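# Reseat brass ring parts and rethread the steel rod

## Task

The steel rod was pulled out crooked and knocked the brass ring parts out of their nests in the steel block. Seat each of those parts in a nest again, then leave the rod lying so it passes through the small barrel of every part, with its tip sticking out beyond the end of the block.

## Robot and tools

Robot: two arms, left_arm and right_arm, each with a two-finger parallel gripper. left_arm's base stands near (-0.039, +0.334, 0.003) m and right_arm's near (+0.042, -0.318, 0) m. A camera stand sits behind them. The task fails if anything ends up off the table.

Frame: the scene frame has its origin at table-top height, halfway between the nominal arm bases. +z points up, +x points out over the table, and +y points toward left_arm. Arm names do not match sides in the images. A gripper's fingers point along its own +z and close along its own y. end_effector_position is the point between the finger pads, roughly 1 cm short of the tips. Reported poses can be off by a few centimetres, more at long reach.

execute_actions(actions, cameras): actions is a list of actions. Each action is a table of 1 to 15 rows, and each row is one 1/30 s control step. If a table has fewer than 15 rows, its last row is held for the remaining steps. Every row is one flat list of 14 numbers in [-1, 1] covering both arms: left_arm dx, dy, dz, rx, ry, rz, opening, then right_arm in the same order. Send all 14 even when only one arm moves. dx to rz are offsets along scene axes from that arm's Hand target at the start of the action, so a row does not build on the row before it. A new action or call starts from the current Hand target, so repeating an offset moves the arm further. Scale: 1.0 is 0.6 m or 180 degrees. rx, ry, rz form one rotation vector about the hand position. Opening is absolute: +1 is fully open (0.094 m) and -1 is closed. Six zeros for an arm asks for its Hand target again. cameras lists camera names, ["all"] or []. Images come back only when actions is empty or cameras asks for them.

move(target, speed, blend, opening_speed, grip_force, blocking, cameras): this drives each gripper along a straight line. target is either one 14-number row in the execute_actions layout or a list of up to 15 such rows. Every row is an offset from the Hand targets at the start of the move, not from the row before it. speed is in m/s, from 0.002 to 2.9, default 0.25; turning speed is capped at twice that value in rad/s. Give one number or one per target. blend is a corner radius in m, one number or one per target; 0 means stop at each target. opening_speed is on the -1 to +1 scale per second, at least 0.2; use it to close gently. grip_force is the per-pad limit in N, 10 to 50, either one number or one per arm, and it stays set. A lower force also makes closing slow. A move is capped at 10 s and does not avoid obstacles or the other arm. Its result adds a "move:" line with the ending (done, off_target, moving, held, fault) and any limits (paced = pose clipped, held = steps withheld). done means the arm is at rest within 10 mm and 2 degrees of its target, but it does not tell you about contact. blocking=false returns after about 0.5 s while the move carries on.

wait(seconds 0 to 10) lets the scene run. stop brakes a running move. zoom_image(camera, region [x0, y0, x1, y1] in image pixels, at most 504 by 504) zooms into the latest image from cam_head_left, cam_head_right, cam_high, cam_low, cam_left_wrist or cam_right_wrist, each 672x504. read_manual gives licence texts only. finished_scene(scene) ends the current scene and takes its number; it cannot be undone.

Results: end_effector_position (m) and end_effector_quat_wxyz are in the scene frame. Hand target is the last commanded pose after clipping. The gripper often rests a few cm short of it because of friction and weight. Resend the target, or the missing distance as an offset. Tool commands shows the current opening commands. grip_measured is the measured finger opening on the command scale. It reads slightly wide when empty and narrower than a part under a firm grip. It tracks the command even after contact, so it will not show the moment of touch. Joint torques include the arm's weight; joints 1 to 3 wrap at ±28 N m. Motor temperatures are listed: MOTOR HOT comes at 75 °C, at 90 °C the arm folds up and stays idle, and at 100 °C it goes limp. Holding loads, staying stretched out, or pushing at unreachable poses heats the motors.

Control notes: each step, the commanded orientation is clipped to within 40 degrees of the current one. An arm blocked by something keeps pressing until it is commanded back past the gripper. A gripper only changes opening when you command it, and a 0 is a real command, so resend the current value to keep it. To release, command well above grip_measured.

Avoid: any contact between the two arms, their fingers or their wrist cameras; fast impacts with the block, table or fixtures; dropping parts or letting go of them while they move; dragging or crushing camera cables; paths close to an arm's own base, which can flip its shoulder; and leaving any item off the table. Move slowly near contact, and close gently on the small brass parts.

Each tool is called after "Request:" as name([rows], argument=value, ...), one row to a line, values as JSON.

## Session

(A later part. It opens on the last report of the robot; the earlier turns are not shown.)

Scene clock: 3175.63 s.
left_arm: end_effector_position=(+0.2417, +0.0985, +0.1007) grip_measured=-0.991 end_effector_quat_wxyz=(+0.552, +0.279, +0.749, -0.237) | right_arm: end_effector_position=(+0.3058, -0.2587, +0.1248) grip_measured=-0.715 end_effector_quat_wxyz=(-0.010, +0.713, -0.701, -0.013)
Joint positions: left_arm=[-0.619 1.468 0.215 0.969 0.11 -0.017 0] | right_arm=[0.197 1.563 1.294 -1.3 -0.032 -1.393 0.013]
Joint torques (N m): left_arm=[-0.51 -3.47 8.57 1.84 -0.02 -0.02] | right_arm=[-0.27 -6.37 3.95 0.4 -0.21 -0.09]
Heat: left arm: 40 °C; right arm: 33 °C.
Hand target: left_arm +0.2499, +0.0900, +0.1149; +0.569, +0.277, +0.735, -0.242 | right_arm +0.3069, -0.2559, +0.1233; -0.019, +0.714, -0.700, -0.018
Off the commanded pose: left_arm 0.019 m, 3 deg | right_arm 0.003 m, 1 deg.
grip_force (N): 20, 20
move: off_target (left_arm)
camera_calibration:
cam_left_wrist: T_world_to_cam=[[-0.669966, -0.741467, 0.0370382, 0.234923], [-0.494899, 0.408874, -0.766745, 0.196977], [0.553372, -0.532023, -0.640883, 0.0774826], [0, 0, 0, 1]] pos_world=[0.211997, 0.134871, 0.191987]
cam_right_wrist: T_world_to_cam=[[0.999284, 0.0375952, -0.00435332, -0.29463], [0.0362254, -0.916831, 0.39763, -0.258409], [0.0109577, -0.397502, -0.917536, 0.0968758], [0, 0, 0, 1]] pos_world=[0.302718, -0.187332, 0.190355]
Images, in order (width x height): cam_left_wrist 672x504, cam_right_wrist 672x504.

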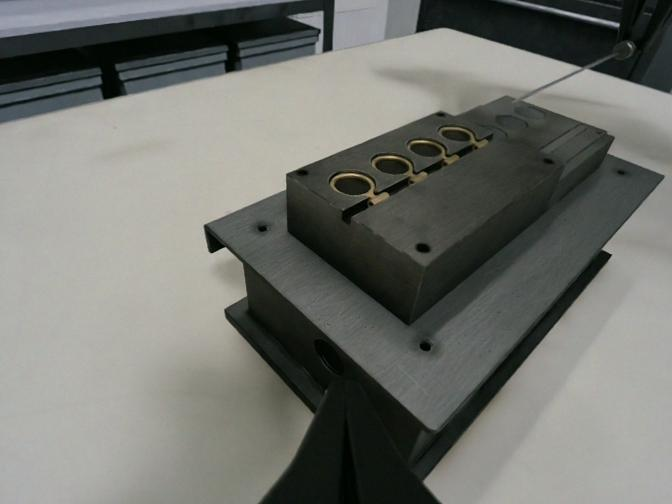

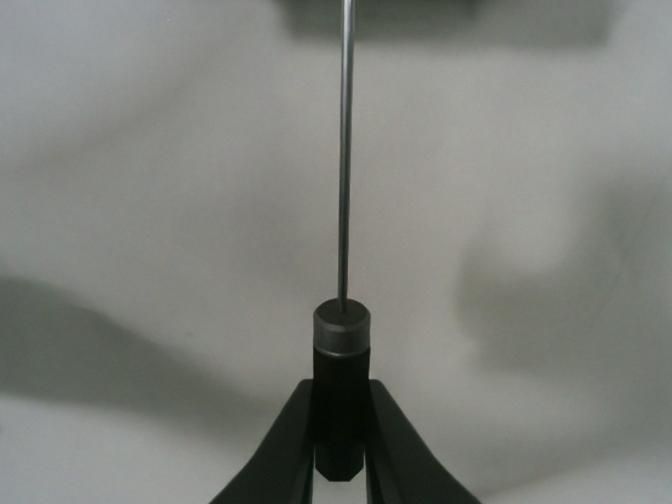

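Request:
move([
  [0,0,0.0917,0,0,0,-1.0, 0,0,0,0,0,0,-0.88],
  [-0.0165,-0.15,0.0917,0.1694,0.398,0.194,-1.0, 0,0,0,0,0,0,-0.88],
], speed=[0.15,0.2], blend=[0.02,0], cameras=["cam_left_wrist","cam_right_wrist","cam_head_left"])

Scene clock: 3223.90 s.
left_arm: end_effector_position=(+0.2351, +0.0019, +0.1692) grip_measured=-0.991 end_effector_quat_wxyz=(+0.030, +0.009, +0.999, -0.034) | right_arm: end_effector_position=(+0.3060, -0.2587, +0.1248) grip_measured=-0.715 end_effector_quat_wxyz=(-0.010, +0.713, -0.701, -0.013)
Joint positions: left_arm=[-0.856 2.171 2.249 -1.56 -0.002 -0.867 0] | right_arm=[0.197 1.563 1.294 -1.299 -0.032 -1.393 0.013]
Joint torques (N m): left_arm=[0.7 -9.69 9.47 0.26 0.01 -0.11] | right_arm=[-0.27 -6.37 3.95 0.43 -0.21 -0.09]
Heat: left arm: 40 °C; right arm: 33 °C.
Hand target: left_arm +0.2400, +0.0000, +0.1700; +0.000, +0.000, +1.000, +0.000 | right_arm +0.3070, -0.2559, +0.1233; -0.020, +0.714, -0.700, -0.017
Off the commanded pose: left_arm 0.005 m, 5 deg | right_arm 0.003 m, 1 deg.
joint sent to its limit (left arm) — joint 4 (wrist pitch), lower limit. The joint targets are off in orientation, not in position.
grip_force (N): 20, 20
move: off_target (left_arm)
camera_calibration:
cam_left_wrist: T_world_to_cam=[[-0.0244547, -0.998411, 0.0507668, 0.00285508], [-0.937622, 0.0405227, 0.345285, 0.202446], [-0.346794, -0.0391563, -0.937124, 0.334455], [0, 0, 0, 1]] pos_world=[0.305874, 0.00774292, 0.243379]
cam_right_wrist: T_world_to_cam=[[0.999286, 0.037603, -0.00358554, -0.294876], [0.0359292, -0.916904, 0.397486, -0.258309], [0.0116591, -0.397331, -0.917601, 0.0967068], [0, 0, 0, 1]] pos_world=[0.302819, -0.187332, 0.190355]
Images, in order (width x height): cam_head_left 672x504, cam_left_wrist 672x504, cam_right_wrist 672x504.

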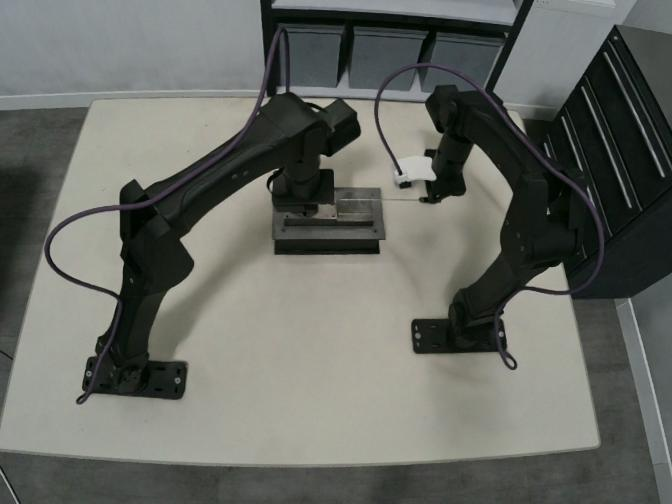

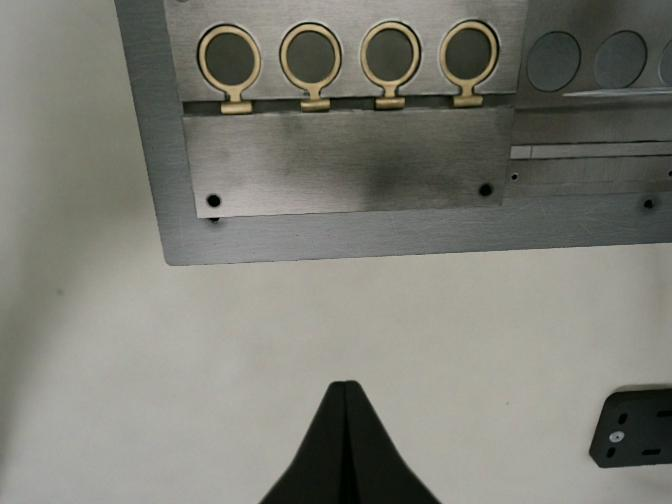

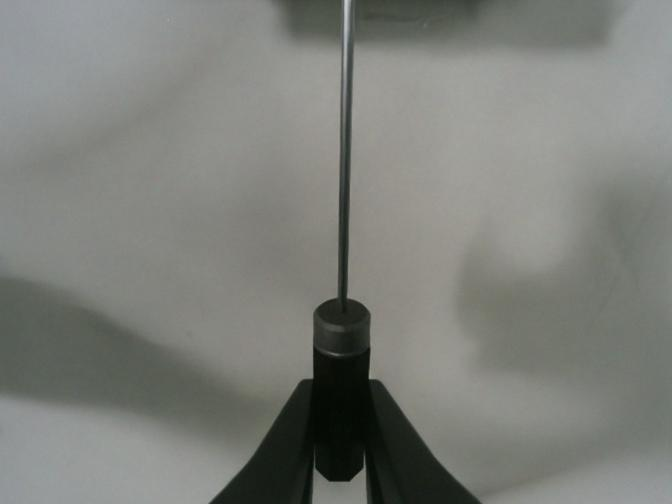

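Request:
zoom_image(camera="cam_left_wrist", region=[440, 20, 672, 180])

Scaled by 2.172.

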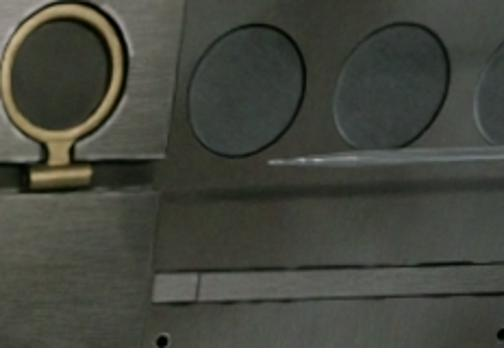

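Request:
zoom_image(camera="cam_left_wrist", region=[540, 60, 672, 120])

Request:
zoom_image(camera="cam_left_wrist", region=[180, 80, 312, 140])

Request:
zoom_image(camera="cam_left_wrist", region=[400, 70, 532, 130])

Scaled by 3.818.

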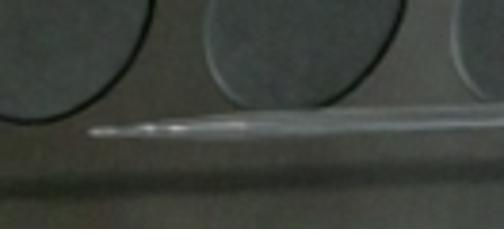

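Scaled by 3.818.

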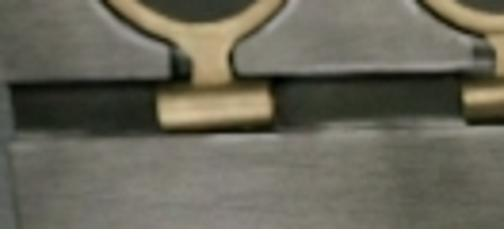

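Scaled by 3.818.

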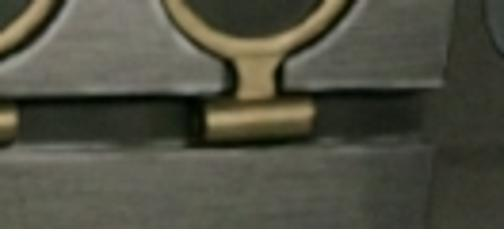

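Request:
move(target=[0,0,0,0,0,0,-1.0, -0.0077,0,0,-0.0044,0,-0.0053,-0.88], speed=0.05, cameras=["cam_left_wrist","cam_right_wrist"])

Request:
zoom_image(camera="cam_left_wrist", region=[540, 60, 672, 120])

Scene clock: 3299.60 s.
left_arm: end_effector_position=(+0.2350, +0.0019, +0.1692) grip_measured=-0.991 end_effector_quat_wxyz=(+0.029, +0.008, +0.999, -0.034) | right_arm: end_effector_position=(+0.3023, -0.2584, +0.1213) grip_measured=-0.715 end_effector_quat_wxyz=(-0.004, +0.708, -0.706, -0.016)
Joint positions: left_arm=[-0.856 2.171 2.249 -1.56 -0.002 -0.867 0] | right_arm=[0.201 1.563 1.28 -1.299 -0.031 -1.374 0.013]
Joint torques (N m): left_arm=[0.7 -9.69 9.47 0.25 0.04 -0.13] | right_arm=[0.44 -7.56 3.89 0.38 -0.1 0.05]
Heat: left arm: 35 °C; right arm: 33 °C.
Hand target: left_arm +0.2400, +0.0000, +0.1700; +0.000, +0.000, +1.000, +0.000 | right_arm +0.3023, -0.2560, +0.1233; -0.015, +0.708, -0.706, -0.012
Off the commanded pose: left_arm 0.005 m, 5 deg | right_arm 0.003 m, 1 deg.
joint sent to its limit (left arm) — joint 4 (wrist pitch), lower limit. The joint targets are off in orientation, not in position.
grip_force (N): 20, 20
move: off_target (left_arm)
camera_calibration:
cam_left_wrist: T_world_to_cam=[[-0.0237614, -0.998412, 0.0510729, 0.00256847], [-0.937332, 0.0400139, 0.346133, 0.202064], [-0.347627, -0.0396476, -0.936794, 0.334598], [0, 0, 0, 1]] pos_world=[0.305778, 0.00774505, 0.243378]
cam_right_wrist: T_world_to_cam=[[0.999562, 0.023888, -0.01747, -0.293166], [0.0288886, -0.915741, 0.400729, -0.254452], [-0.00642543, -0.401058, -0.91603, 0.0979343], [0, 0, 0, 1]] pos_world=[0.301018, -0.186732, 0.186555]
Images, in order (width x height): cam_left_wrist 672x504, cam_right_wrist 672x504.

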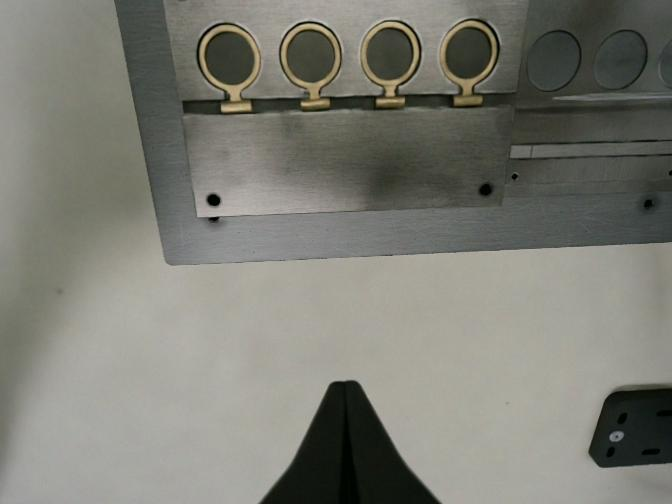

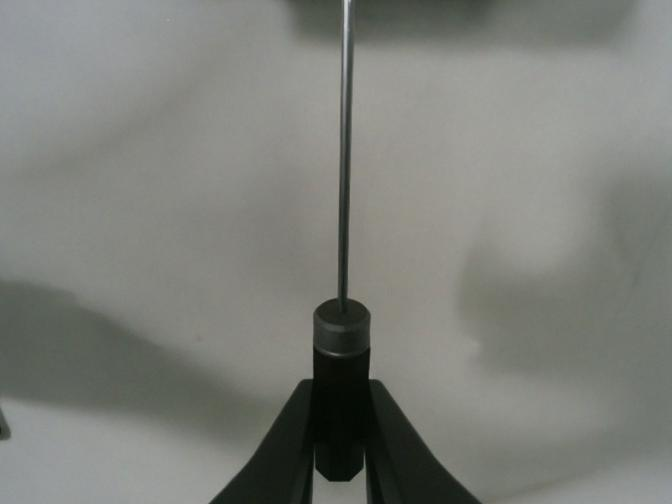

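Scaled by 3.818.

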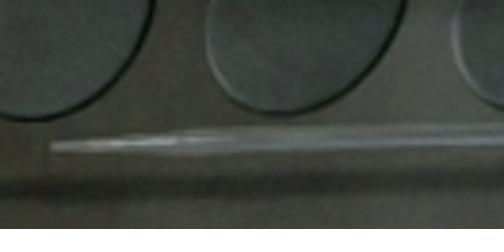

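Request:
zoom_image(camera="cam_left_wrist", region=[545, 80, 610, 115])

Request:
zoom_image(camera="cam_left_wrist", region=[607, 80, 672, 115])

Scaled by 7.754.

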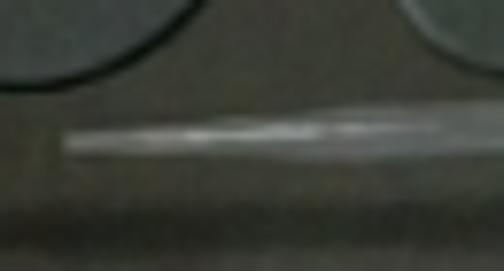

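Scaled by 7.754.

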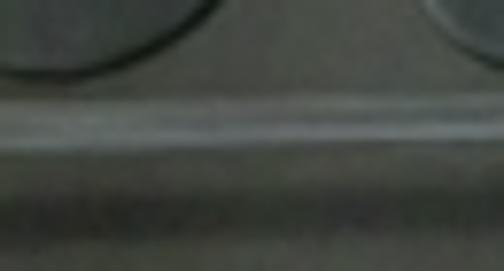

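Request:
move([
  [0.0165,0.15,0,-0.1694,-0.398,-0.194,-1.0, 0,0,0,0,0,0,-0.88],
  [0.0165,0.15,-0.0918,-0.1694,-0.398,-0.194,-1.0, 0,0,0,0,0,0,-0.88],
], speed=[0.2,0.15], blend=[0.02,0], cameras=["cam_left_wrist","cam_right_wrist"])

Request:
zoom_image(camera="cam_left_wrist", region=[480, 20, 672, 164])

Scene clock: 3335.70 s.
left_arm: end_effector_position=(+0.2517, +0.0876, +0.1192) grip_measured=-0.991 end_effector_quat_wxyz=(+0.569, +0.270, +0.737, -0.246) | right_arm: end_effector_position=(+0.3023, -0.2584, +0.1213) grip_measured=-0.715 end_effector_quat_wxyz=(-0.004, +0.708, -0.706, -0.016)
Joint positions: left_arm=[-0.632 1.473 0.268 0.97 0.097 -0.035 0] | right_arm=[0.201 1.563 1.28 -1.299 -0.031 -1.373 0.013]
Joint torques (N m): left_arm=[0.61 -3.75 4.55 1.86 0.11 0.18] | right_arm=[0.46 -7.56 3.89 0.38 -0.1 0.02]
Heat: left arm: 35 °C; right arm: 32 °C.
Hand target: left_arm +0.2499, +0.0899, +0.1150; +0.569, +0.277, +0.735, -0.242 | right_arm +0.3023, -0.2560, +0.1233; -0.015, +0.708, -0.706, -0.013
Off the commanded pose: left_arm 0.005 m, 1 deg | right_arm 0.003 m, 1 deg.
grip_force (N): 20, 20
move: done
camera_calibration:
cam_left_wrist: T_world_to_cam=[[-0.668365, -0.742357, 0.0468539, 0.231312], [-0.473699, 0.376227, -0.79628, 0.221612], [0.573496, -0.5544, -0.603111, 0.0703926], [0, 0, 0, 1]] pos_world=[0.219208, 0.127365, 0.208082]
cam_right_wrist: T_world_to_cam=[[0.999579, 0.0230866, -0.0175541, -0.293306], [0.0281881, -0.915762, 0.400732, -0.254246], [-0.00682385, -0.401058, -0.916027, 0.0980538], [0, 0, 0, 1]] pos_world=[0.301018, -0.186732, 0.186556]
Images, in order (width x height): cam_left_wrist 672x504, cam_right_wrist 672x504.

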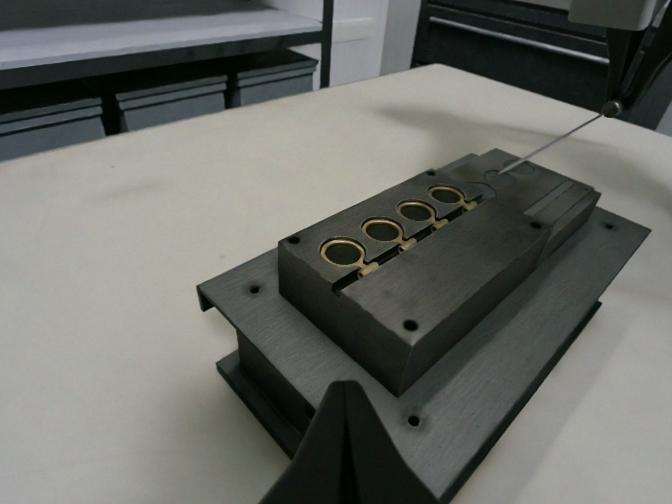

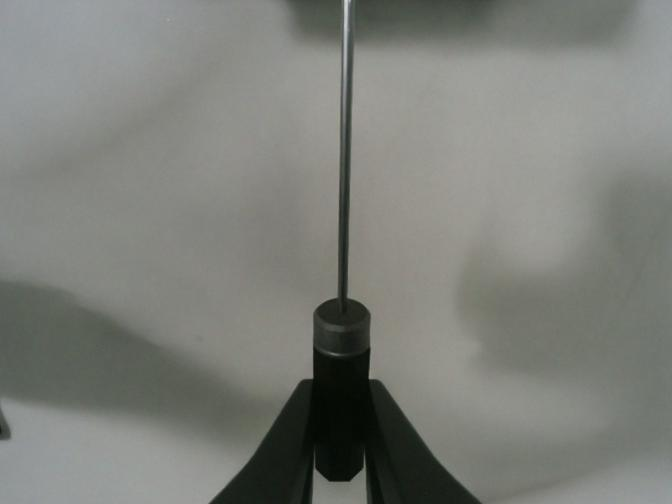

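Scaled by 2.625.

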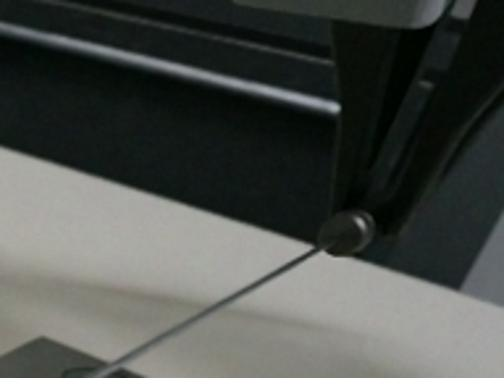

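Request:
zoom_image(camera="cam_left_wrist", region=[440, 80, 640, 230])

Request:
zoom_image(camera="cam_left_wrist", region=[310, 160, 520, 310])

Scaled by 2.520.

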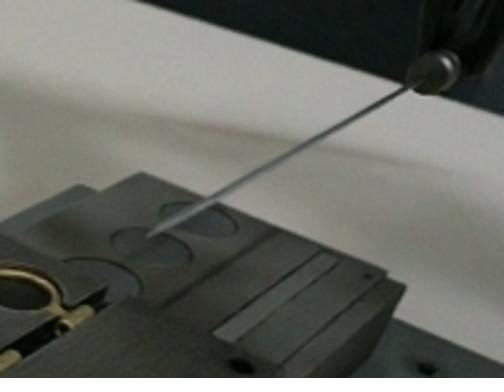

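Scaled by 2.400.

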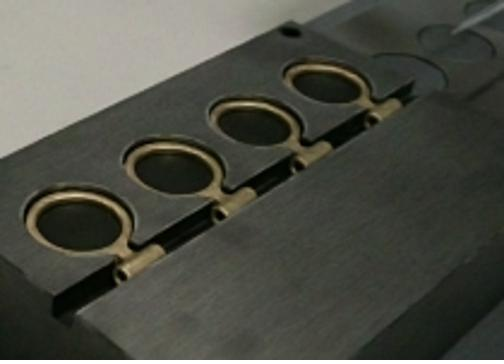

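Request:
move(target=[0,0,0,0,0,0,-1.0, -0.001,0,-0.010,0,0,0,-0.88], speed=0.05, cameras=["cam_left_wrist"])

Request:
zoom_image(camera="cam_left_wrist", region=[440, 80, 640, 230])

Request:
zoom_image(camera="cam_left_wrist", region=[450, 150, 540, 215])

Scene clock: 3353.83 s.
left_arm: end_effector_position=(+0.2517, +0.0875, +0.1195) grip_measured=-0.991 end_effector_quat_wxyz=(+0.569, +0.270, +0.737, -0.247) | right_arm: end_effector_position=(+0.3008, -0.2587, +0.1151) grip_measured=-0.715 end_effector_quat_wxyz=(-0.002, +0.708, -0.706, -0.017)
Joint positions: left_arm=[-0.632 1.473 0.268 0.971 0.097 -0.035 0] | right_arm=[0.201 1.563 1.255 -1.278 -0.031 -1.373 0.013]
Joint torques (N m): left_arm=[0.65 -3.66 4.57 1.86 0.1 0.18] | right_arm=[0.5 -7.64 3.88 0.42 -0.1 0.02]
Heat: left arm: 37 °C; right arm: 32 °C.
Hand target: left_arm +0.2499, +0.0899, +0.1150; +0.569, +0.277, +0.735, -0.243 | right_arm +0.3017, -0.2559, +0.1173; -0.015, +0.708, -0.706, -0.013
Off the commanded pose: left_arm 0.005 m, 1 deg | right_arm 0.004 m, 2 deg.
grip_force (N): 20, 20
move: done
camera_calibration:
cam_left_wrist: T_world_to_cam=[[-0.668505, -0.742237, 0.0467489, 0.23141], [-0.472913, 0.375738, -0.796979, 0.221844], [0.573982, -0.554892, -0.602196, 0.070394], [0, 0, 0, 1]] pos_world=[0.219206, 0.127467, 0.208377]
Images, in order (width x height): cam_left_wrist 672x504.

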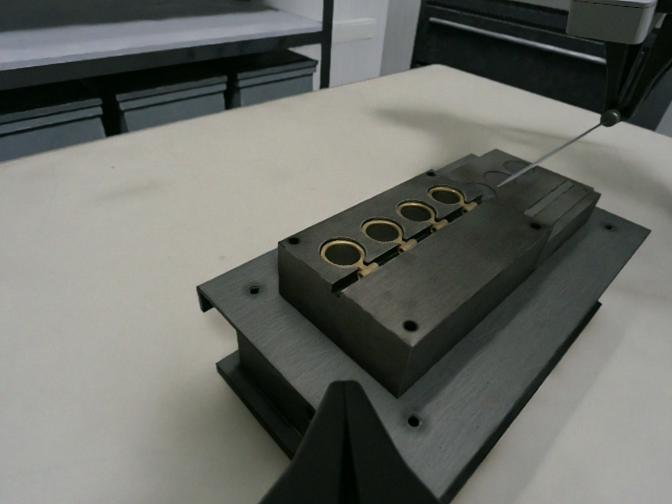

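Scaled by 2.520.

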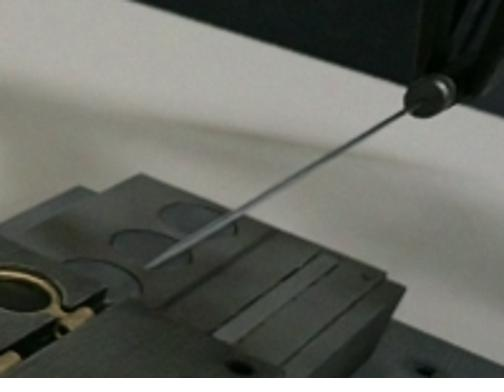

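Scaled by 5.600.

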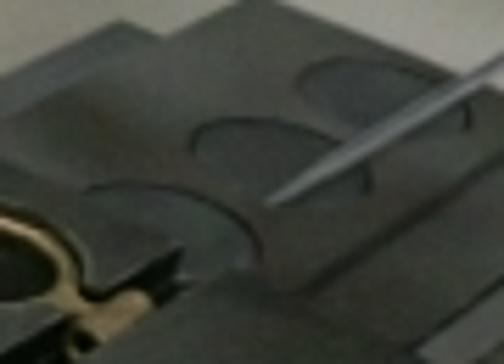

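Request:
move(target=[0,0,0,0,0,0,-1.0, 0.001,0,-0.0045,0,0,0,-0.88], speed=0.05, cameras=["cam_left_wrist"])

Request:
zoom_image(camera="cam_left_wrist", region=[440, 80, 640, 230])

Request:
zoom_image(camera="cam_left_wrist", region=[450, 150, 540, 215])

Scene clock: 3369.93 s.
left_arm: end_effector_position=(+0.2517, +0.0875, +0.1195) grip_measured=-0.991 end_effector_quat_wxyz=(+0.569, +0.270, +0.737, -0.247) | right_arm: end_effector_position=(+0.3014, -0.2586, +0.1131) grip_measured=-0.715 end_effector_quat_wxyz=(-0.003, +0.708, -0.706, -0.016)
Joint positions: left_arm=[-0.632 1.473 0.268 0.971 0.097 -0.035 0] | right_arm=[0.201 1.563 1.247 -1.268 -0.031 -1.373 0.013]
Joint torques (N m): left_arm=[0.65 -3.74 4.57 1.84 0.1 0.2] | right_arm=[0.46 -7.41 3.86 0.38 -0.1 0.01]
Motor temperatures (°C): left_arm=[22 28 32 37 23 21 22] | right_arm=[25 31 32 22 24 24 21]
Heat: left arm: 37 °C; right arm: 32 °C.
Hand target: left_arm +0.2499, +0.0899, +0.1150; +0.569, +0.277, +0.735, -0.243 | right_arm +0.3024, -0.2560, +0.1146; -0.015, +0.708, -0.706, -0.012
Off the commanded pose: left_arm 0.005 m, 1 deg | right_arm 0.003 m, 1 deg.
grip_force (N): 20, 20
move: done
camera_calibration:
cam_left_wrist: T_world_to_cam=[[-0.668505, -0.742237, 0.0467489, 0.23141], [-0.472913, 0.375738, -0.796979, 0.221844], [0.573982, -0.554892, -0.602196, 0.070394], [0, 0, 0, 1]] pos_world=[0.219206, 0.127467, 0.208377]
Images, in order (width x height): cam_left_wrist 672x504.

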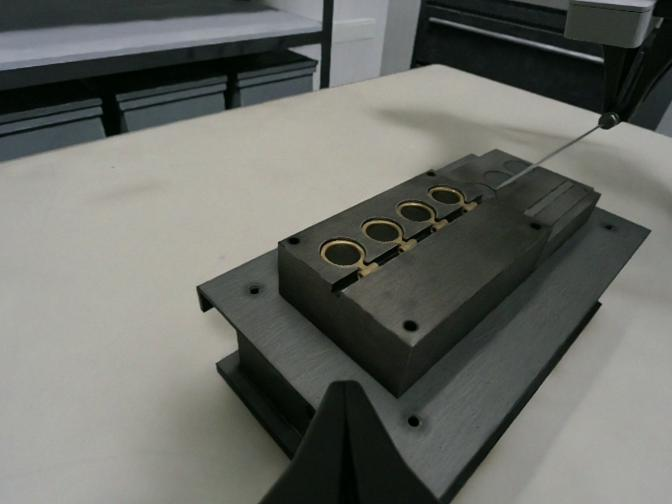

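Scaled by 2.520.

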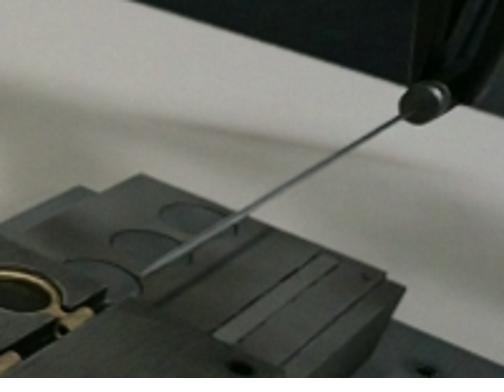

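Scaled by 5.600.

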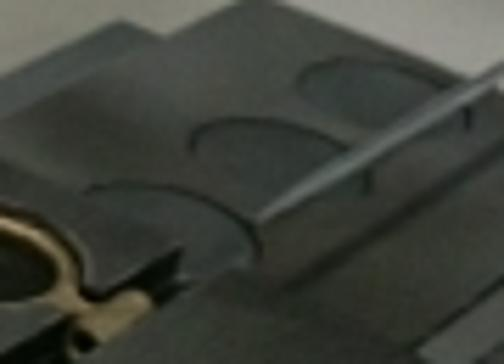

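Request:
move([
  [0,0,0.08,0,0,0,-1.0, 0,0,0,0,0,0,-0.88],
  [-0.0165,-0.2,0.0667,0.1694,0.398,0.194,-1.0, 0,0,0,0,0,0,-0.88],
], speed=[0.15,0.2], blend=[0.02,0], cameras=["cam_left_wrist","cam_right_wrist"])

Request:
zoom_image(camera="cam_left_wrist", region=[440, 40, 640, 190])

Scene clock: 3384.43 s.
left_arm: end_effector_position=(+0.2357, -0.0281, +0.1551) grip_measured=-0.991 end_effector_quat_wxyz=(+0.031, +0.008, +0.999, -0.039) | right_arm: end_effector_position=(+0.3016, -0.2586, +0.1131) grip_measured=-0.715 end_effector_quat_wxyz=(-0.004, +0.708, -0.706, -0.016)
Joint positions: left_arm=[-0.897 2.276 2.365 -1.559 -0.002 -0.909 0] | right_arm=[0.201 1.563 1.247 -1.267 -0.031 -1.373 0.013]
Joint torques (N m): left_arm=[0.59 -10.35 9.54 0.28 0.04 -0.12] | right_arm=[0.44 -7.41 3.86 0.41 -0.1 0.01]
Heat: left arm: 37 °C; right arm: 32 °C.
Hand target: left_arm +0.2401, -0.0300, +0.1548; +0.000, -0.001, +1.000, +0.000 | right_arm +0.3025, -0.2560, +0.1146; -0.015, +0.708, -0.706, -0.012
Off the commanded pose: left_arm 0.005 m, 6 deg | right_arm 0.003 m, 1 deg.
joint sent to its limit (left arm) — joint 4 (wrist pitch), lower limit. The joint targets are off in orientation, not in position.
grip_force (N): 20, 20
move: off_target (left_arm)
camera_calibration:
cam_left_wrist: T_world_to_cam=[[-0.0237127, -0.997786, 0.0621377, -0.0284546], [-0.938822, 0.0435868, 0.341632, 0.209971], [-0.343584, -0.0502352, -0.937777, 0.3193], [0, 0, 0, 1]] pos_world=[0.306158, -0.0215034, 0.229468]
cam_right_wrist: T_world_to_cam=[[0.999577, 0.0227045, -0.0181667, -0.292909], [0.0280878, -0.915556, 0.401208, -0.251054], [-0.00752341, -0.401549, -0.915807, 0.0905777], [0, 0, 0, 1]] pos_world=[0.300518, -0.186832, 0.178355]
Images, in order (width x height): cam_left_wrist 672x504, cam_right_wrist 672x504.

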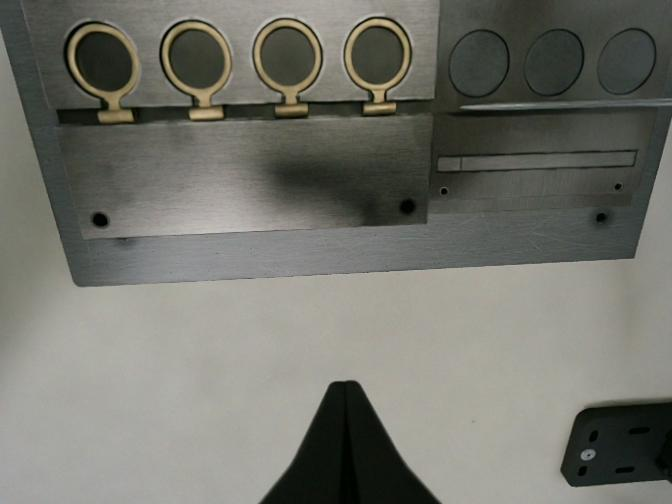

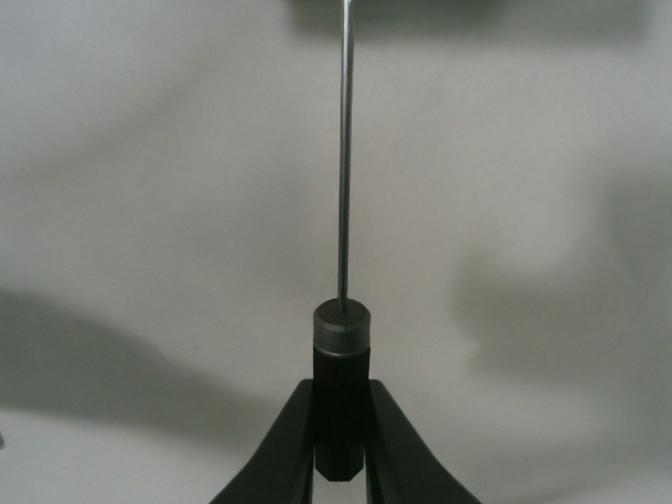

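Scaled by 2.520.

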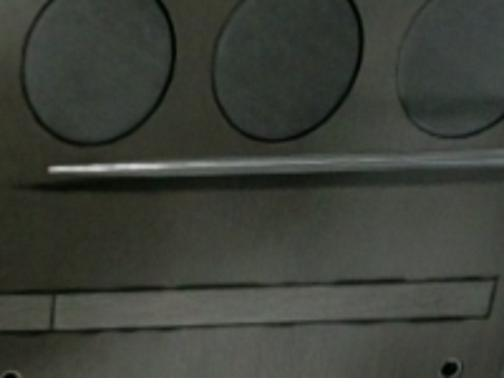

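Request:
zoom_image(camera="cam_left_wrist", region=[350, 80, 500, 130])

Request:
zoom_image(camera="cam_left_wrist", region=[522, 80, 672, 130])

Request:
zoom_image(camera="cam_left_wrist", region=[50, 90, 200, 140])

Scaled by 3.360.

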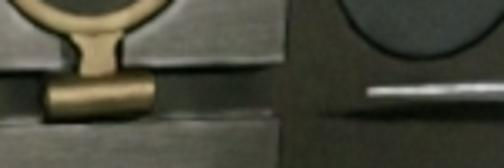

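Scaled by 3.360.

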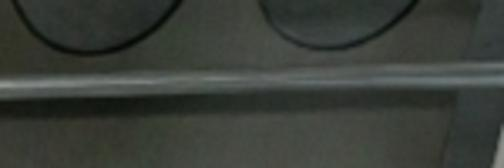

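Scaled by 3.360.

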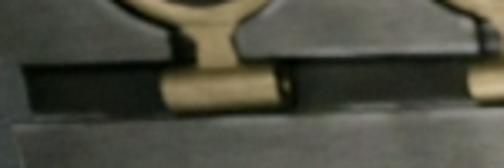

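Request:
move(target=[0,0,0,0,0,0,-1.0, -0.0027,0,0.03,-0.0056,0,-0.0026,-0.88], speed=0.05)

Scene clock: 3445.77 s.
left_arm: end_effector_position=(+0.2355, -0.0282, +0.1551) grip_measured=-0.991 end_effector_quat_wxyz=(+0.031, +0.008, +0.999, -0.039) | right_arm: end_effector_position=(+0.3010, -0.2582, +0.1204) grip_measured=-0.715 end_effector_quat_wxyz=(+0.003, +0.705, -0.709, -0.010)
Joint positions: left_arm=[-0.897 2.276 2.365 -1.559 -0.001 -0.909 0] | right_arm=[0.214 1.563 1.276 -1.3 -0.014 -1.353 0.013]
Joint torques (N m): left_arm=[0.68 -10.35 9.51 0.28 0.03 -0.14] | right_arm=[0.46 -7.91 6.43 0.04 -0.06 0.01]
Heat: left arm: 36 °C; right arm: 32 °C.
Hand target: left_arm +0.2401, -0.0300, +0.1548; +0.000, -0.001, +1.000, +0.000 | right_arm +0.3007, -0.2559, +0.1326; -0.009, +0.705, -0.709, -0.006
Off the commanded pose: left_arm 0.005 m, 6 deg | right_arm 0.012 m, 1 deg.
joint sent to its limit (left arm) — joint 4 (wrist pitch), lower limit. The joint targets are off in orientation, not in position.
grip_force (N): 20, 20
move: off_target (left_arm, right_arm)

Request:
move(target=[0,0,0,0,0,0,-1.0, -0.0012,0,-0.026,0,0,0,-0.88], speed=0.05, cameras=["cam_left_wrist"])

Request:
zoom_image(camera="cam_left_wrist", region=[350, 80, 500, 130])

Request:
zoom_image(camera="cam_left_wrist", region=[522, 80, 672, 130])

Scene clock: 3452.67 s.
left_arm: end_effector_position=(+0.2355, -0.0282, +0.1551) grip_measured=-0.991 end_effector_quat_wxyz=(+0.031, +0.008, +0.999, -0.039) | right_arm: end_effector_position=(+0.2989, -0.2587, +0.1140) grip_measured=-0.715 end_effector_quat_wxyz=(+0.006, +0.705, -0.709, -0.012)
Joint positions: left_arm=[-0.897 2.276 2.365 -1.559 -0.001 -0.909 0] | right_arm=[0.214 1.563 1.251 -1.281 -0.014 -1.352 0.013]
Joint torques (N m): left_arm=[0.62 -10.36 9.54 0.28 0.01 -0.13] | right_arm=[0.51 -7.88 3.9 0.39 -0.09 0.01]
Heat: left arm: 36 °C; right arm: 33 °C.
Hand target: left_arm +0.2401, -0.0300, +0.1548; +0.000, -0.001, +1.000, +0.000 | right_arm +0.3000, -0.2559, +0.1170; -0.009, +0.706, -0.709, -0.006
Off the commanded pose: left_arm 0.005 m, 6 deg | right_arm 0.004 m, 2 deg.
joint sent to its limit (left arm) — joint 4 (wrist pitch), lower limit. The joint targets are off in orientation, not in position.
grip_force (N): 20, 20
move: off_target (left_arm)
camera_calibration:
cam_left_wrist: T_world_to_cam=[[-0.0230132, -0.997783, 0.0624395, -0.0286382], [-0.938548, 0.0430769, 0.342451, 0.209593], [-0.344382, -0.0507215, -0.937459, 0.319431], [0, 0, 0, 1]] pos_world=[0.306061, -0.0214013, 0.229466]
Images, in order (width x height): cam_left_wrist 672x504.

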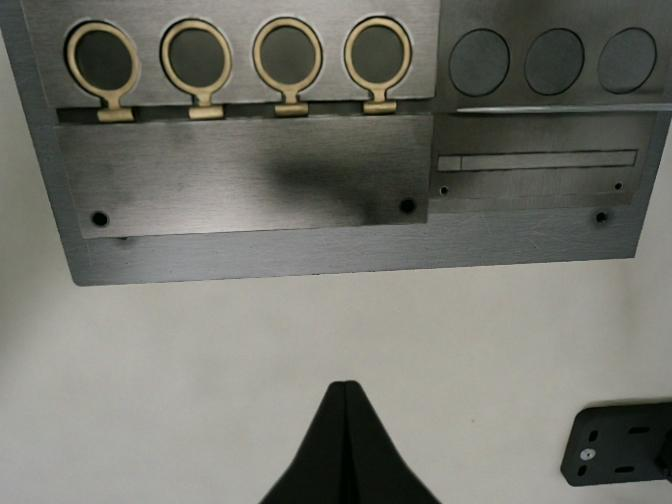

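Scaled by 3.360.

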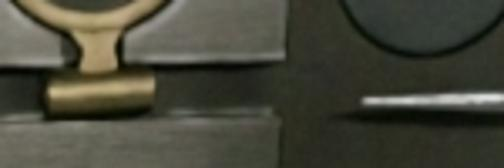

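Scaled by 3.360.

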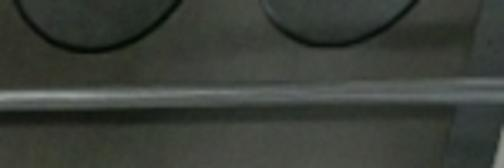

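Request:
move([
  [0,0,0,0,0,0,-1.0, 0.0018,0,0.02,0,0,0,-0.88],
  [0,0,0,0,0,0,-1.0, 0.0018,0,0.0023,0,0,0,-0.88],
], speed=0.05, cameras=["cam_left_wrist"])

Request:
zoom_image(camera="cam_left_wrist", region=[350, 80, 500, 130])

Request:
zoom_image(camera="cam_left_wrist", region=[522, 80, 672, 130])

Scene clock: 3466.80 s.
left_arm: end_effector_position=(+0.2355, -0.0282, +0.1551) grip_measured=-0.991 end_effector_quat_wxyz=(+0.031, +0.008, +0.999, -0.039) | right_arm: end_effector_position=(+0.3013, -0.2582, +0.1171) grip_measured=-0.715 end_effector_quat_wxyz=(+0.002, +0.705, -0.709, -0.010)
Joint positions: left_arm=[-0.897 2.276 2.365 -1.559 -0.001 -0.909 0] | right_arm=[0.214 1.563 1.263 -1.285 -0.014 -1.352 0.013]
Joint torques (N m): left_arm=[0.68 -10.36 9.5 0.29 0.02 -0.13] | right_arm=[0.44 -7.58 3.66 0.4 -0.08 0]
Motor temperatures (°C): left_arm=[22 33 36 32 23 21 22] | right_arm=[25 30 32 22 24 24 21]
Heat: left arm: 36 °C; right arm: 32 °C.
Hand target: left_arm +0.2401, -0.0300, +0.1548; +0.000, -0.001, +1.000, +0.000 | right_arm +0.3011, -0.2559, +0.1184; -0.009, +0.706, -0.709, -0.006
Off the commanded pose: left_arm 0.005 m, 6 deg | right_arm 0.003 m, 1 deg.
joint sent to its limit (left arm) — joint 4 (wrist pitch), lower limit. The joint targets are off in orientation, not in position.
grip_force (N): 20, 20
move: off_target (left_arm)
camera_calibration:
cam_left_wrist: T_world_to_cam=[[-0.0230132, -0.997783, 0.0624395, -0.0286382], [-0.938548, 0.0430769, 0.342451, 0.209593], [-0.344382, -0.0507215, -0.937459, 0.319431], [0, 0, 0, 1]] pos_world=[0.306061, -0.0214013, 0.229466]
Images, in order (width x height): cam_left_wrist 672x504.

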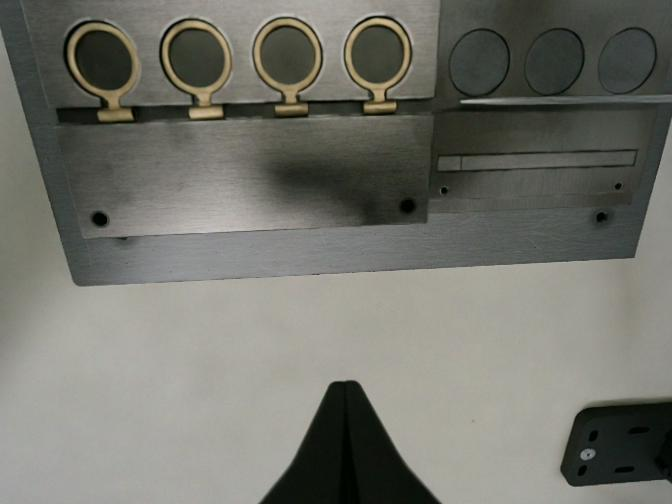

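Scaled by 3.360.

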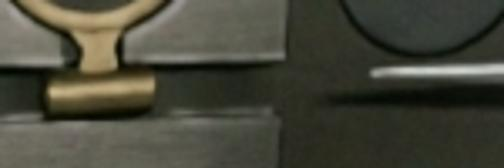

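Scaled by 3.360.

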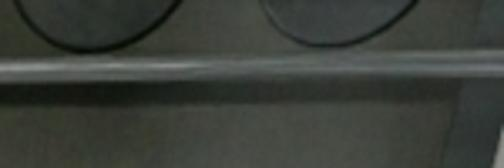

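Request:
move(target=[0,0,0,0,0,0,-1.0, -0.0020,0,-0.0027,0,0,0,-0.88], speed=0.05, cameras=["cam_left_wrist"])

Request:
zoom_image(camera="cam_left_wrist", region=[350, 80, 500, 130])

Request:
zoom_image(camera="cam_left_wrist", region=[522, 80, 672, 130])

Scene clock: 3474.30 s.
left_arm: end_effector_position=(+0.2355, -0.0282, +0.1551) grip_measured=-0.991 end_effector_quat_wxyz=(+0.031, +0.008, +0.999, -0.039) | right_arm: end_effector_position=(+0.2990, -0.2587, +0.1138) grip_measured=-0.715 end_effector_quat_wxyz=(+0.005, +0.705, -0.709, -0.012)
Joint positions: left_arm=[-0.897 2.276 2.365 -1.559 -0.001 -0.909 0] | right_arm=[0.214 1.563 1.25 -1.28 -0.014 -1.352 0.013]
Joint torques (N m): left_arm=[0.64 -10.4 9.5 0.29 0 -0.12] | right_arm=[0.53 -7.92 3.86 0.37 -0.09 0.01]
Heat: left arm: 36 °C; right arm: 32 °C.
Hand target: left_arm +0.2401, -0.0300, +0.1548; +0.000, -0.001, +1.000, +0.000 | right_arm +0.3000, -0.2559, +0.1168; -0.009, +0.706, -0.709, -0.006
Off the commanded pose: left_arm 0.005 m, 6 deg | right_arm 0.004 m, 2 deg.
joint sent to its limit (left arm) — joint 4 (wrist pitch), lower limit. The joint targets are off in orientation, not in position.
grip_force (N): 20, 20
move: off_target (left_arm)
camera_calibration:
cam_left_wrist: T_world_to_cam=[[-0.0230132, -0.997783, 0.0624395, -0.0286382], [-0.938548, 0.0430769, 0.342451, 0.209593], [-0.344382, -0.0507215, -0.937459, 0.319431], [0, 0, 0, 1]] pos_world=[0.306061, -0.0214013, 0.229466]
Images, in order (width x height): cam_left_wrist 672x504.

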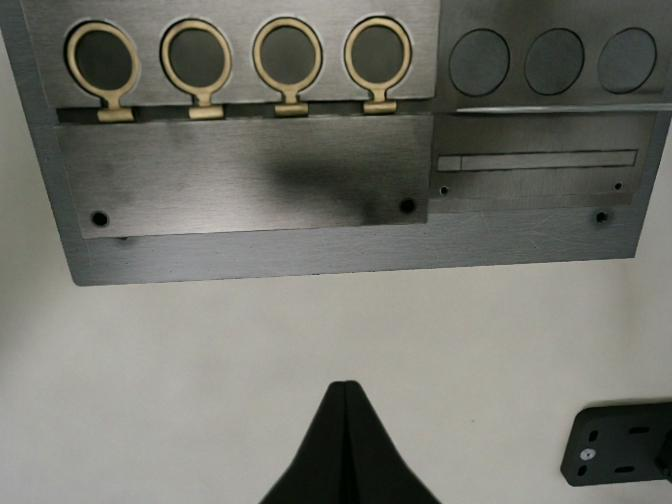

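Scaled by 3.360.

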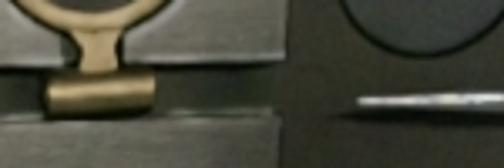

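Scaled by 3.360.

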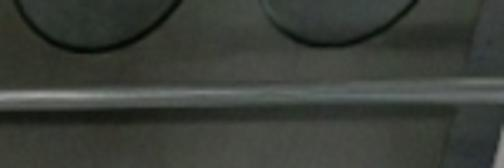

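Request:
move(target=[0,0,0,0,0,0,-1.0, 0,0,0,0,0,-0.002,-0.88], speed=0.05, cameras=["cam_left_wrist"])

Request:
zoom_image(camera="cam_left_wrist", region=[350, 80, 500, 130])

Scene clock: 3491.30 s.
left_arm: end_effector_position=(+0.2355, -0.0282, +0.1551) grip_measured=-0.991 end_effector_quat_wxyz=(+0.031, +0.008, +0.999, -0.039) | right_arm: end_effector_position=(+0.2991, -0.2587, +0.1138) grip_measured=-0.715 end_effector_quat_wxyz=(+0.005, +0.703, -0.711, -0.012)
Joint positions: left_arm=[-0.897 2.276 2.365 -1.559 -0.001 -0.909 0] | right_arm=[0.214 1.563 1.25 -1.279 -0.014 -1.346 0.013]
Joint torques (N m): left_arm=[0.64 -10.39 9.48 0.29 0.02 -0.14] | right_arm=[0.53 -7.92 3.86 0.39 -0.09 0.03]
Heat: left arm: 36 °C; right arm: 32 °C.
Hand target: left_arm +0.2401, -0.0300, +0.1548; +0.000, -0.001, +1.000, +0.000 | right_arm +0.2999, -0.2559, +0.1168; -0.009, +0.703, -0.711, -0.006
Off the commanded pose: left_arm 0.005 m, 6 deg | right_arm 0.004 m, 2 deg.
joint sent to its limit (left arm) — joint 4 (wrist pitch), lower limit. The joint targets are off in orientation, not in position.
grip_force (N): 20, 20
move: off_target (left_arm)
camera_calibration:
cam_left_wrist: T_world_to_cam=[[-0.0230132, -0.997783, 0.0624395, -0.0286382], [-0.938548, 0.0430769, 0.342451, 0.209593], [-0.344382, -0.0507215, -0.937459, 0.319431], [0, 0, 0, 1]] pos_world=[0.306061, -0.0214013, 0.229466]
Images, in order (width x height): cam_left_wrist 672x504.

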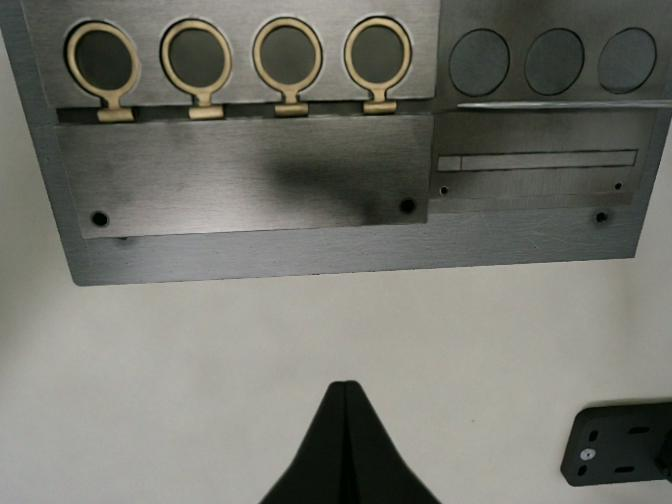

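Scaled by 3.360.

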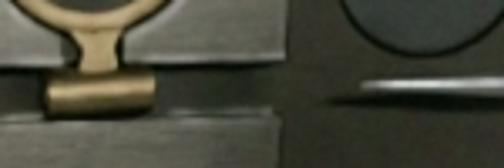

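Request:
move([
  [0.0165,0.2,0.0133,-0.1694,-0.398,-0.194,-1.0, 0,0,0,0,0,0,-0.88],
  [0.0165,0.2,-0.0663,-0.1694,-0.398,-0.194,-1.0, 0,0,0,0,0,0,-0.88],
], speed=[0.2,0.15], blend=[0.02,0], cameras=["cam_left_wrist"])

Request:
zoom_image(camera="cam_left_wrist", region=[450, 150, 540, 215])

Request:
zoom_image(camera="cam_left_wrist", region=[440, 80, 640, 230])

Scene clock: 3505.87 s.
left_arm: end_effector_position=(+0.2517, +0.0878, +0.1190) grip_measured=-0.991 end_effector_quat_wxyz=(+0.568, +0.270, +0.737, -0.246) | right_arm: end_effector_position=(+0.2991, -0.2587, +0.1138) grip_measured=-0.715 end_effector_quat_wxyz=(+0.005, +0.702, -0.712, -0.012)
Joint positions: left_arm=[-0.632 1.472 0.268 0.968 0.097 -0.035 0] | right_arm=[0.214 1.563 1.25 -1.279 -0.014 -1.346 0.013]
Joint torques (N m): left_arm=[0.65 -3.77 4.64 1.86 0.11 0.19] | right_arm=[0.54 -7.92 3.85 0.39 -0.09 0.01]
Heat: left arm: 36 °C; right arm: 32 °C.
Hand target: left_arm +0.2500, +0.0900, +0.1151; +0.569, +0.277, +0.735, -0.242 | right_arm +0.2999, -0.2559, +0.1168; -0.009, +0.703, -0.711, -0.006
Off the commanded pose: left_arm 0.005 m, 1 deg | right_arm 0.004 m, 2 deg.
grip_force (N): 20, 20
move: done
camera_calibration:
cam_left_wrist: T_world_to_cam=[[-0.667922, -0.742704, 0.047659, 0.231311], [-0.47502, 0.376142, -0.795533, 0.221654], [0.572919, -0.553993, -0.604033, 0.0706526], [0, 0, 0, 1]] pos_world=[0.21931, 0.127563, 0.207986]
Images, in order (width x height): cam_left_wrist 672x504.

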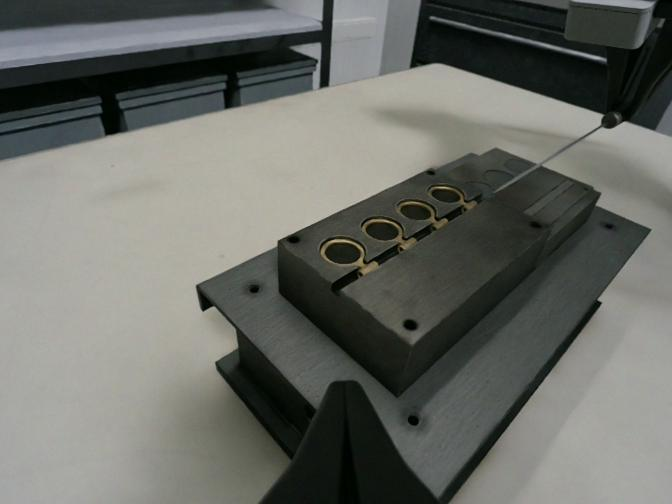

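Scaled by 5.600.

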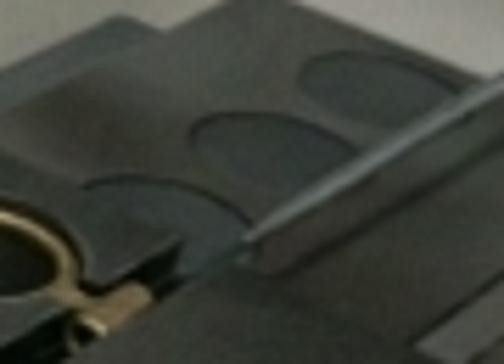

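Scaled by 2.520.

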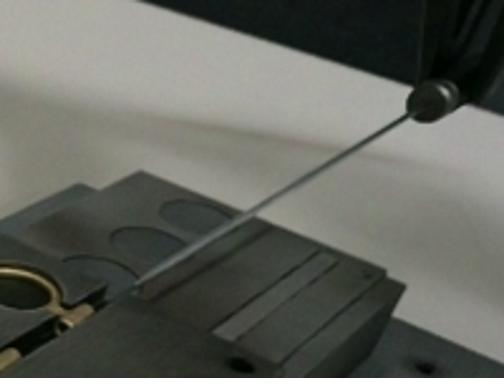

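Request:
move(target=[0,0,0,0,0,0,-1.0, 0.006,0.010,0.0,0.0008,0,0,-0.88], speed=0.04)

Scene clock: 3533.93 s.
left_arm: end_effector_position=(+0.2517, +0.0877, +0.1193) grip_measured=-0.991 end_effector_quat_wxyz=(+0.569, +0.270, +0.737, -0.247) | right_arm: end_effector_position=(+0.2983, -0.2539, +0.1138) grip_measured=-0.715 end_effector_quat_wxyz=(+0.005, +0.703, -0.711, -0.011)
Joint positions: left_arm=[-0.632 1.472 0.268 0.969 0.097 -0.035 0] | right_arm=[0.233 1.563 1.25 -1.278 -0.014 -1.329 0.013]
Joint torques (N m): left_arm=[0.64 -3.73 4.62 1.84 0.11 0.2] | right_arm=[0.44 -6.52 5.04 0.39 -0.11 0.01]
Heat: left arm: 35 °C; right arm: 31 °C.
Hand target: left_arm +0.2500, +0.0900, +0.1151; +0.569, +0.277, +0.735, -0.242 | right_arm +0.3035, -0.2499, +0.1168; -0.009, +0.703, -0.711, -0.007
Off the commanded pose: left_arm 0.005 m, 1 deg | right_arm 0.007 m, 2 deg.
grip_force (N): 20, 20
move: done

Request:
move(target=[0,0,0,0,0,0,-1.0, 0.006,0.0,0.0,0,0,0,-0.88], speed=0.02)

Scene clock: 3537.77 s.
left_arm: end_effector_position=(+0.2517, +0.0877, +0.1193) grip_measured=-0.991 end_effector_quat_wxyz=(+0.569, +0.270, +0.737, -0.247) | right_arm: end_effector_position=(+0.2983, -0.2539, +0.1138) grip_measured=-0.715 end_effector_quat_wxyz=(+0.005, +0.703, -0.711, -0.011)
Joint positions: left_arm=[-0.632 1.472 0.268 0.969 0.097 -0.035 0] | right_arm=[0.233 1.563 1.25 -1.278 -0.014 -1.328 0.013]
Joint torques (N m): left_arm=[0.62 -3.71 4.64 1.85 0.11 0.19] | right_arm=[0.16 -5.56 6.02 0.39 -0.11 -0.01]
Heat: left arm: 35 °C; right arm: 32 °C.
Hand target: left_arm +0.2500, +0.0900, +0.1151; +0.569, +0.277, +0.735, -0.242 | right_arm +0.3072, -0.2499, +0.1168; -0.010, +0.703, -0.711, -0.007
Off the commanded pose: left_arm 0.005 m, 1 deg | right_arm 0.010 m, 2 deg.
grip_force (N): 20, 20
move: done

Request:
move(target=[0,0,0,0,0,0,-1.0, 0.003,0.003,-0.001,0,0,0,-0.88], speed=0.02)

Scene clock: 3543.90 s.
left_arm: end_effector_position=(+0.2517, +0.0877, +0.1193) grip_measured=-0.991 end_effector_quat_wxyz=(+0.569, +0.270, +0.737, -0.247) | right_arm: end_effector_position=(+0.2989, -0.2538, +0.1137) grip_measured=-0.715 end_effector_quat_wxyz=(+0.004, +0.702, -0.712, -0.011)
Joint positions: left_arm=[-0.632 1.472 0.268 0.969 0.097 -0.035 0] | right_arm=[0.233 1.563 1.25 -1.276 -0.014 -1.327 0.013]
Joint torques (N m): left_arm=[0.65 -3.75 4.59 1.85 0.11 0.18] | right_arm=[0.61 -4.96 6.45 0.4 -0.11 0]
Heat: left arm: 35 °C; right arm: 32 °C.
Hand target: left_arm +0.2500, +0.0900, +0.1151; +0.569, +0.277, +0.735, -0.242 | right_arm +0.3089, -0.2481, +0.1162; -0.010, +0.703, -0.711, -0.007
Off the commanded pose: left_arm 0.005 m, 1 deg | right_arm 0.012 m, 2 deg.
grip_force (N): 20, 20
move: off_target (right_arm)

Request:
move(target=[0,0,0,0,0,0,-1.0, 0.002,0.006,-0.001,0,0,0,-0.88], speed=0.03)

Scene clock: 3547.03 s.
left_arm: end_effector_position=(+0.2517, +0.0877, +0.1193) grip_measured=-0.991 end_effector_quat_wxyz=(+0.569, +0.270, +0.737, -0.247) | right_arm: end_effector_position=(+0.3000, -0.2499, +0.1149) grip_measured=-0.715 end_effector_quat_wxyz=(+0.001, +0.703, -0.711, -0.009)
Joint positions: left_arm=[-0.632 1.472 0.268 0.969 0.097 -0.035 0] | right_arm=[0.246 1.563 1.254 -1.273 -0.014 -1.316 0.013]
Joint torques (N m): left_arm=[0.64 -3.69 4.68 1.85 0.11 0.18] | right_arm=[0.44 -4.4 6.52 0.41 -0.11 -0.02]
Heat: left arm: 35 °C; right arm: 32 °C.
Hand target: left_arm +0.2500, +0.0900, +0.1151; +0.569, +0.277, +0.735, -0.242 | right_arm +0.3102, -0.2445, +0.1156; -0.010, +0.703, -0.711, -0.007
Off the commanded pose: left_arm 0.005 m, 1 deg | right_arm 0.012 m, 1 deg.
grip_force (N): 20, 20
move: off_target (right_arm)


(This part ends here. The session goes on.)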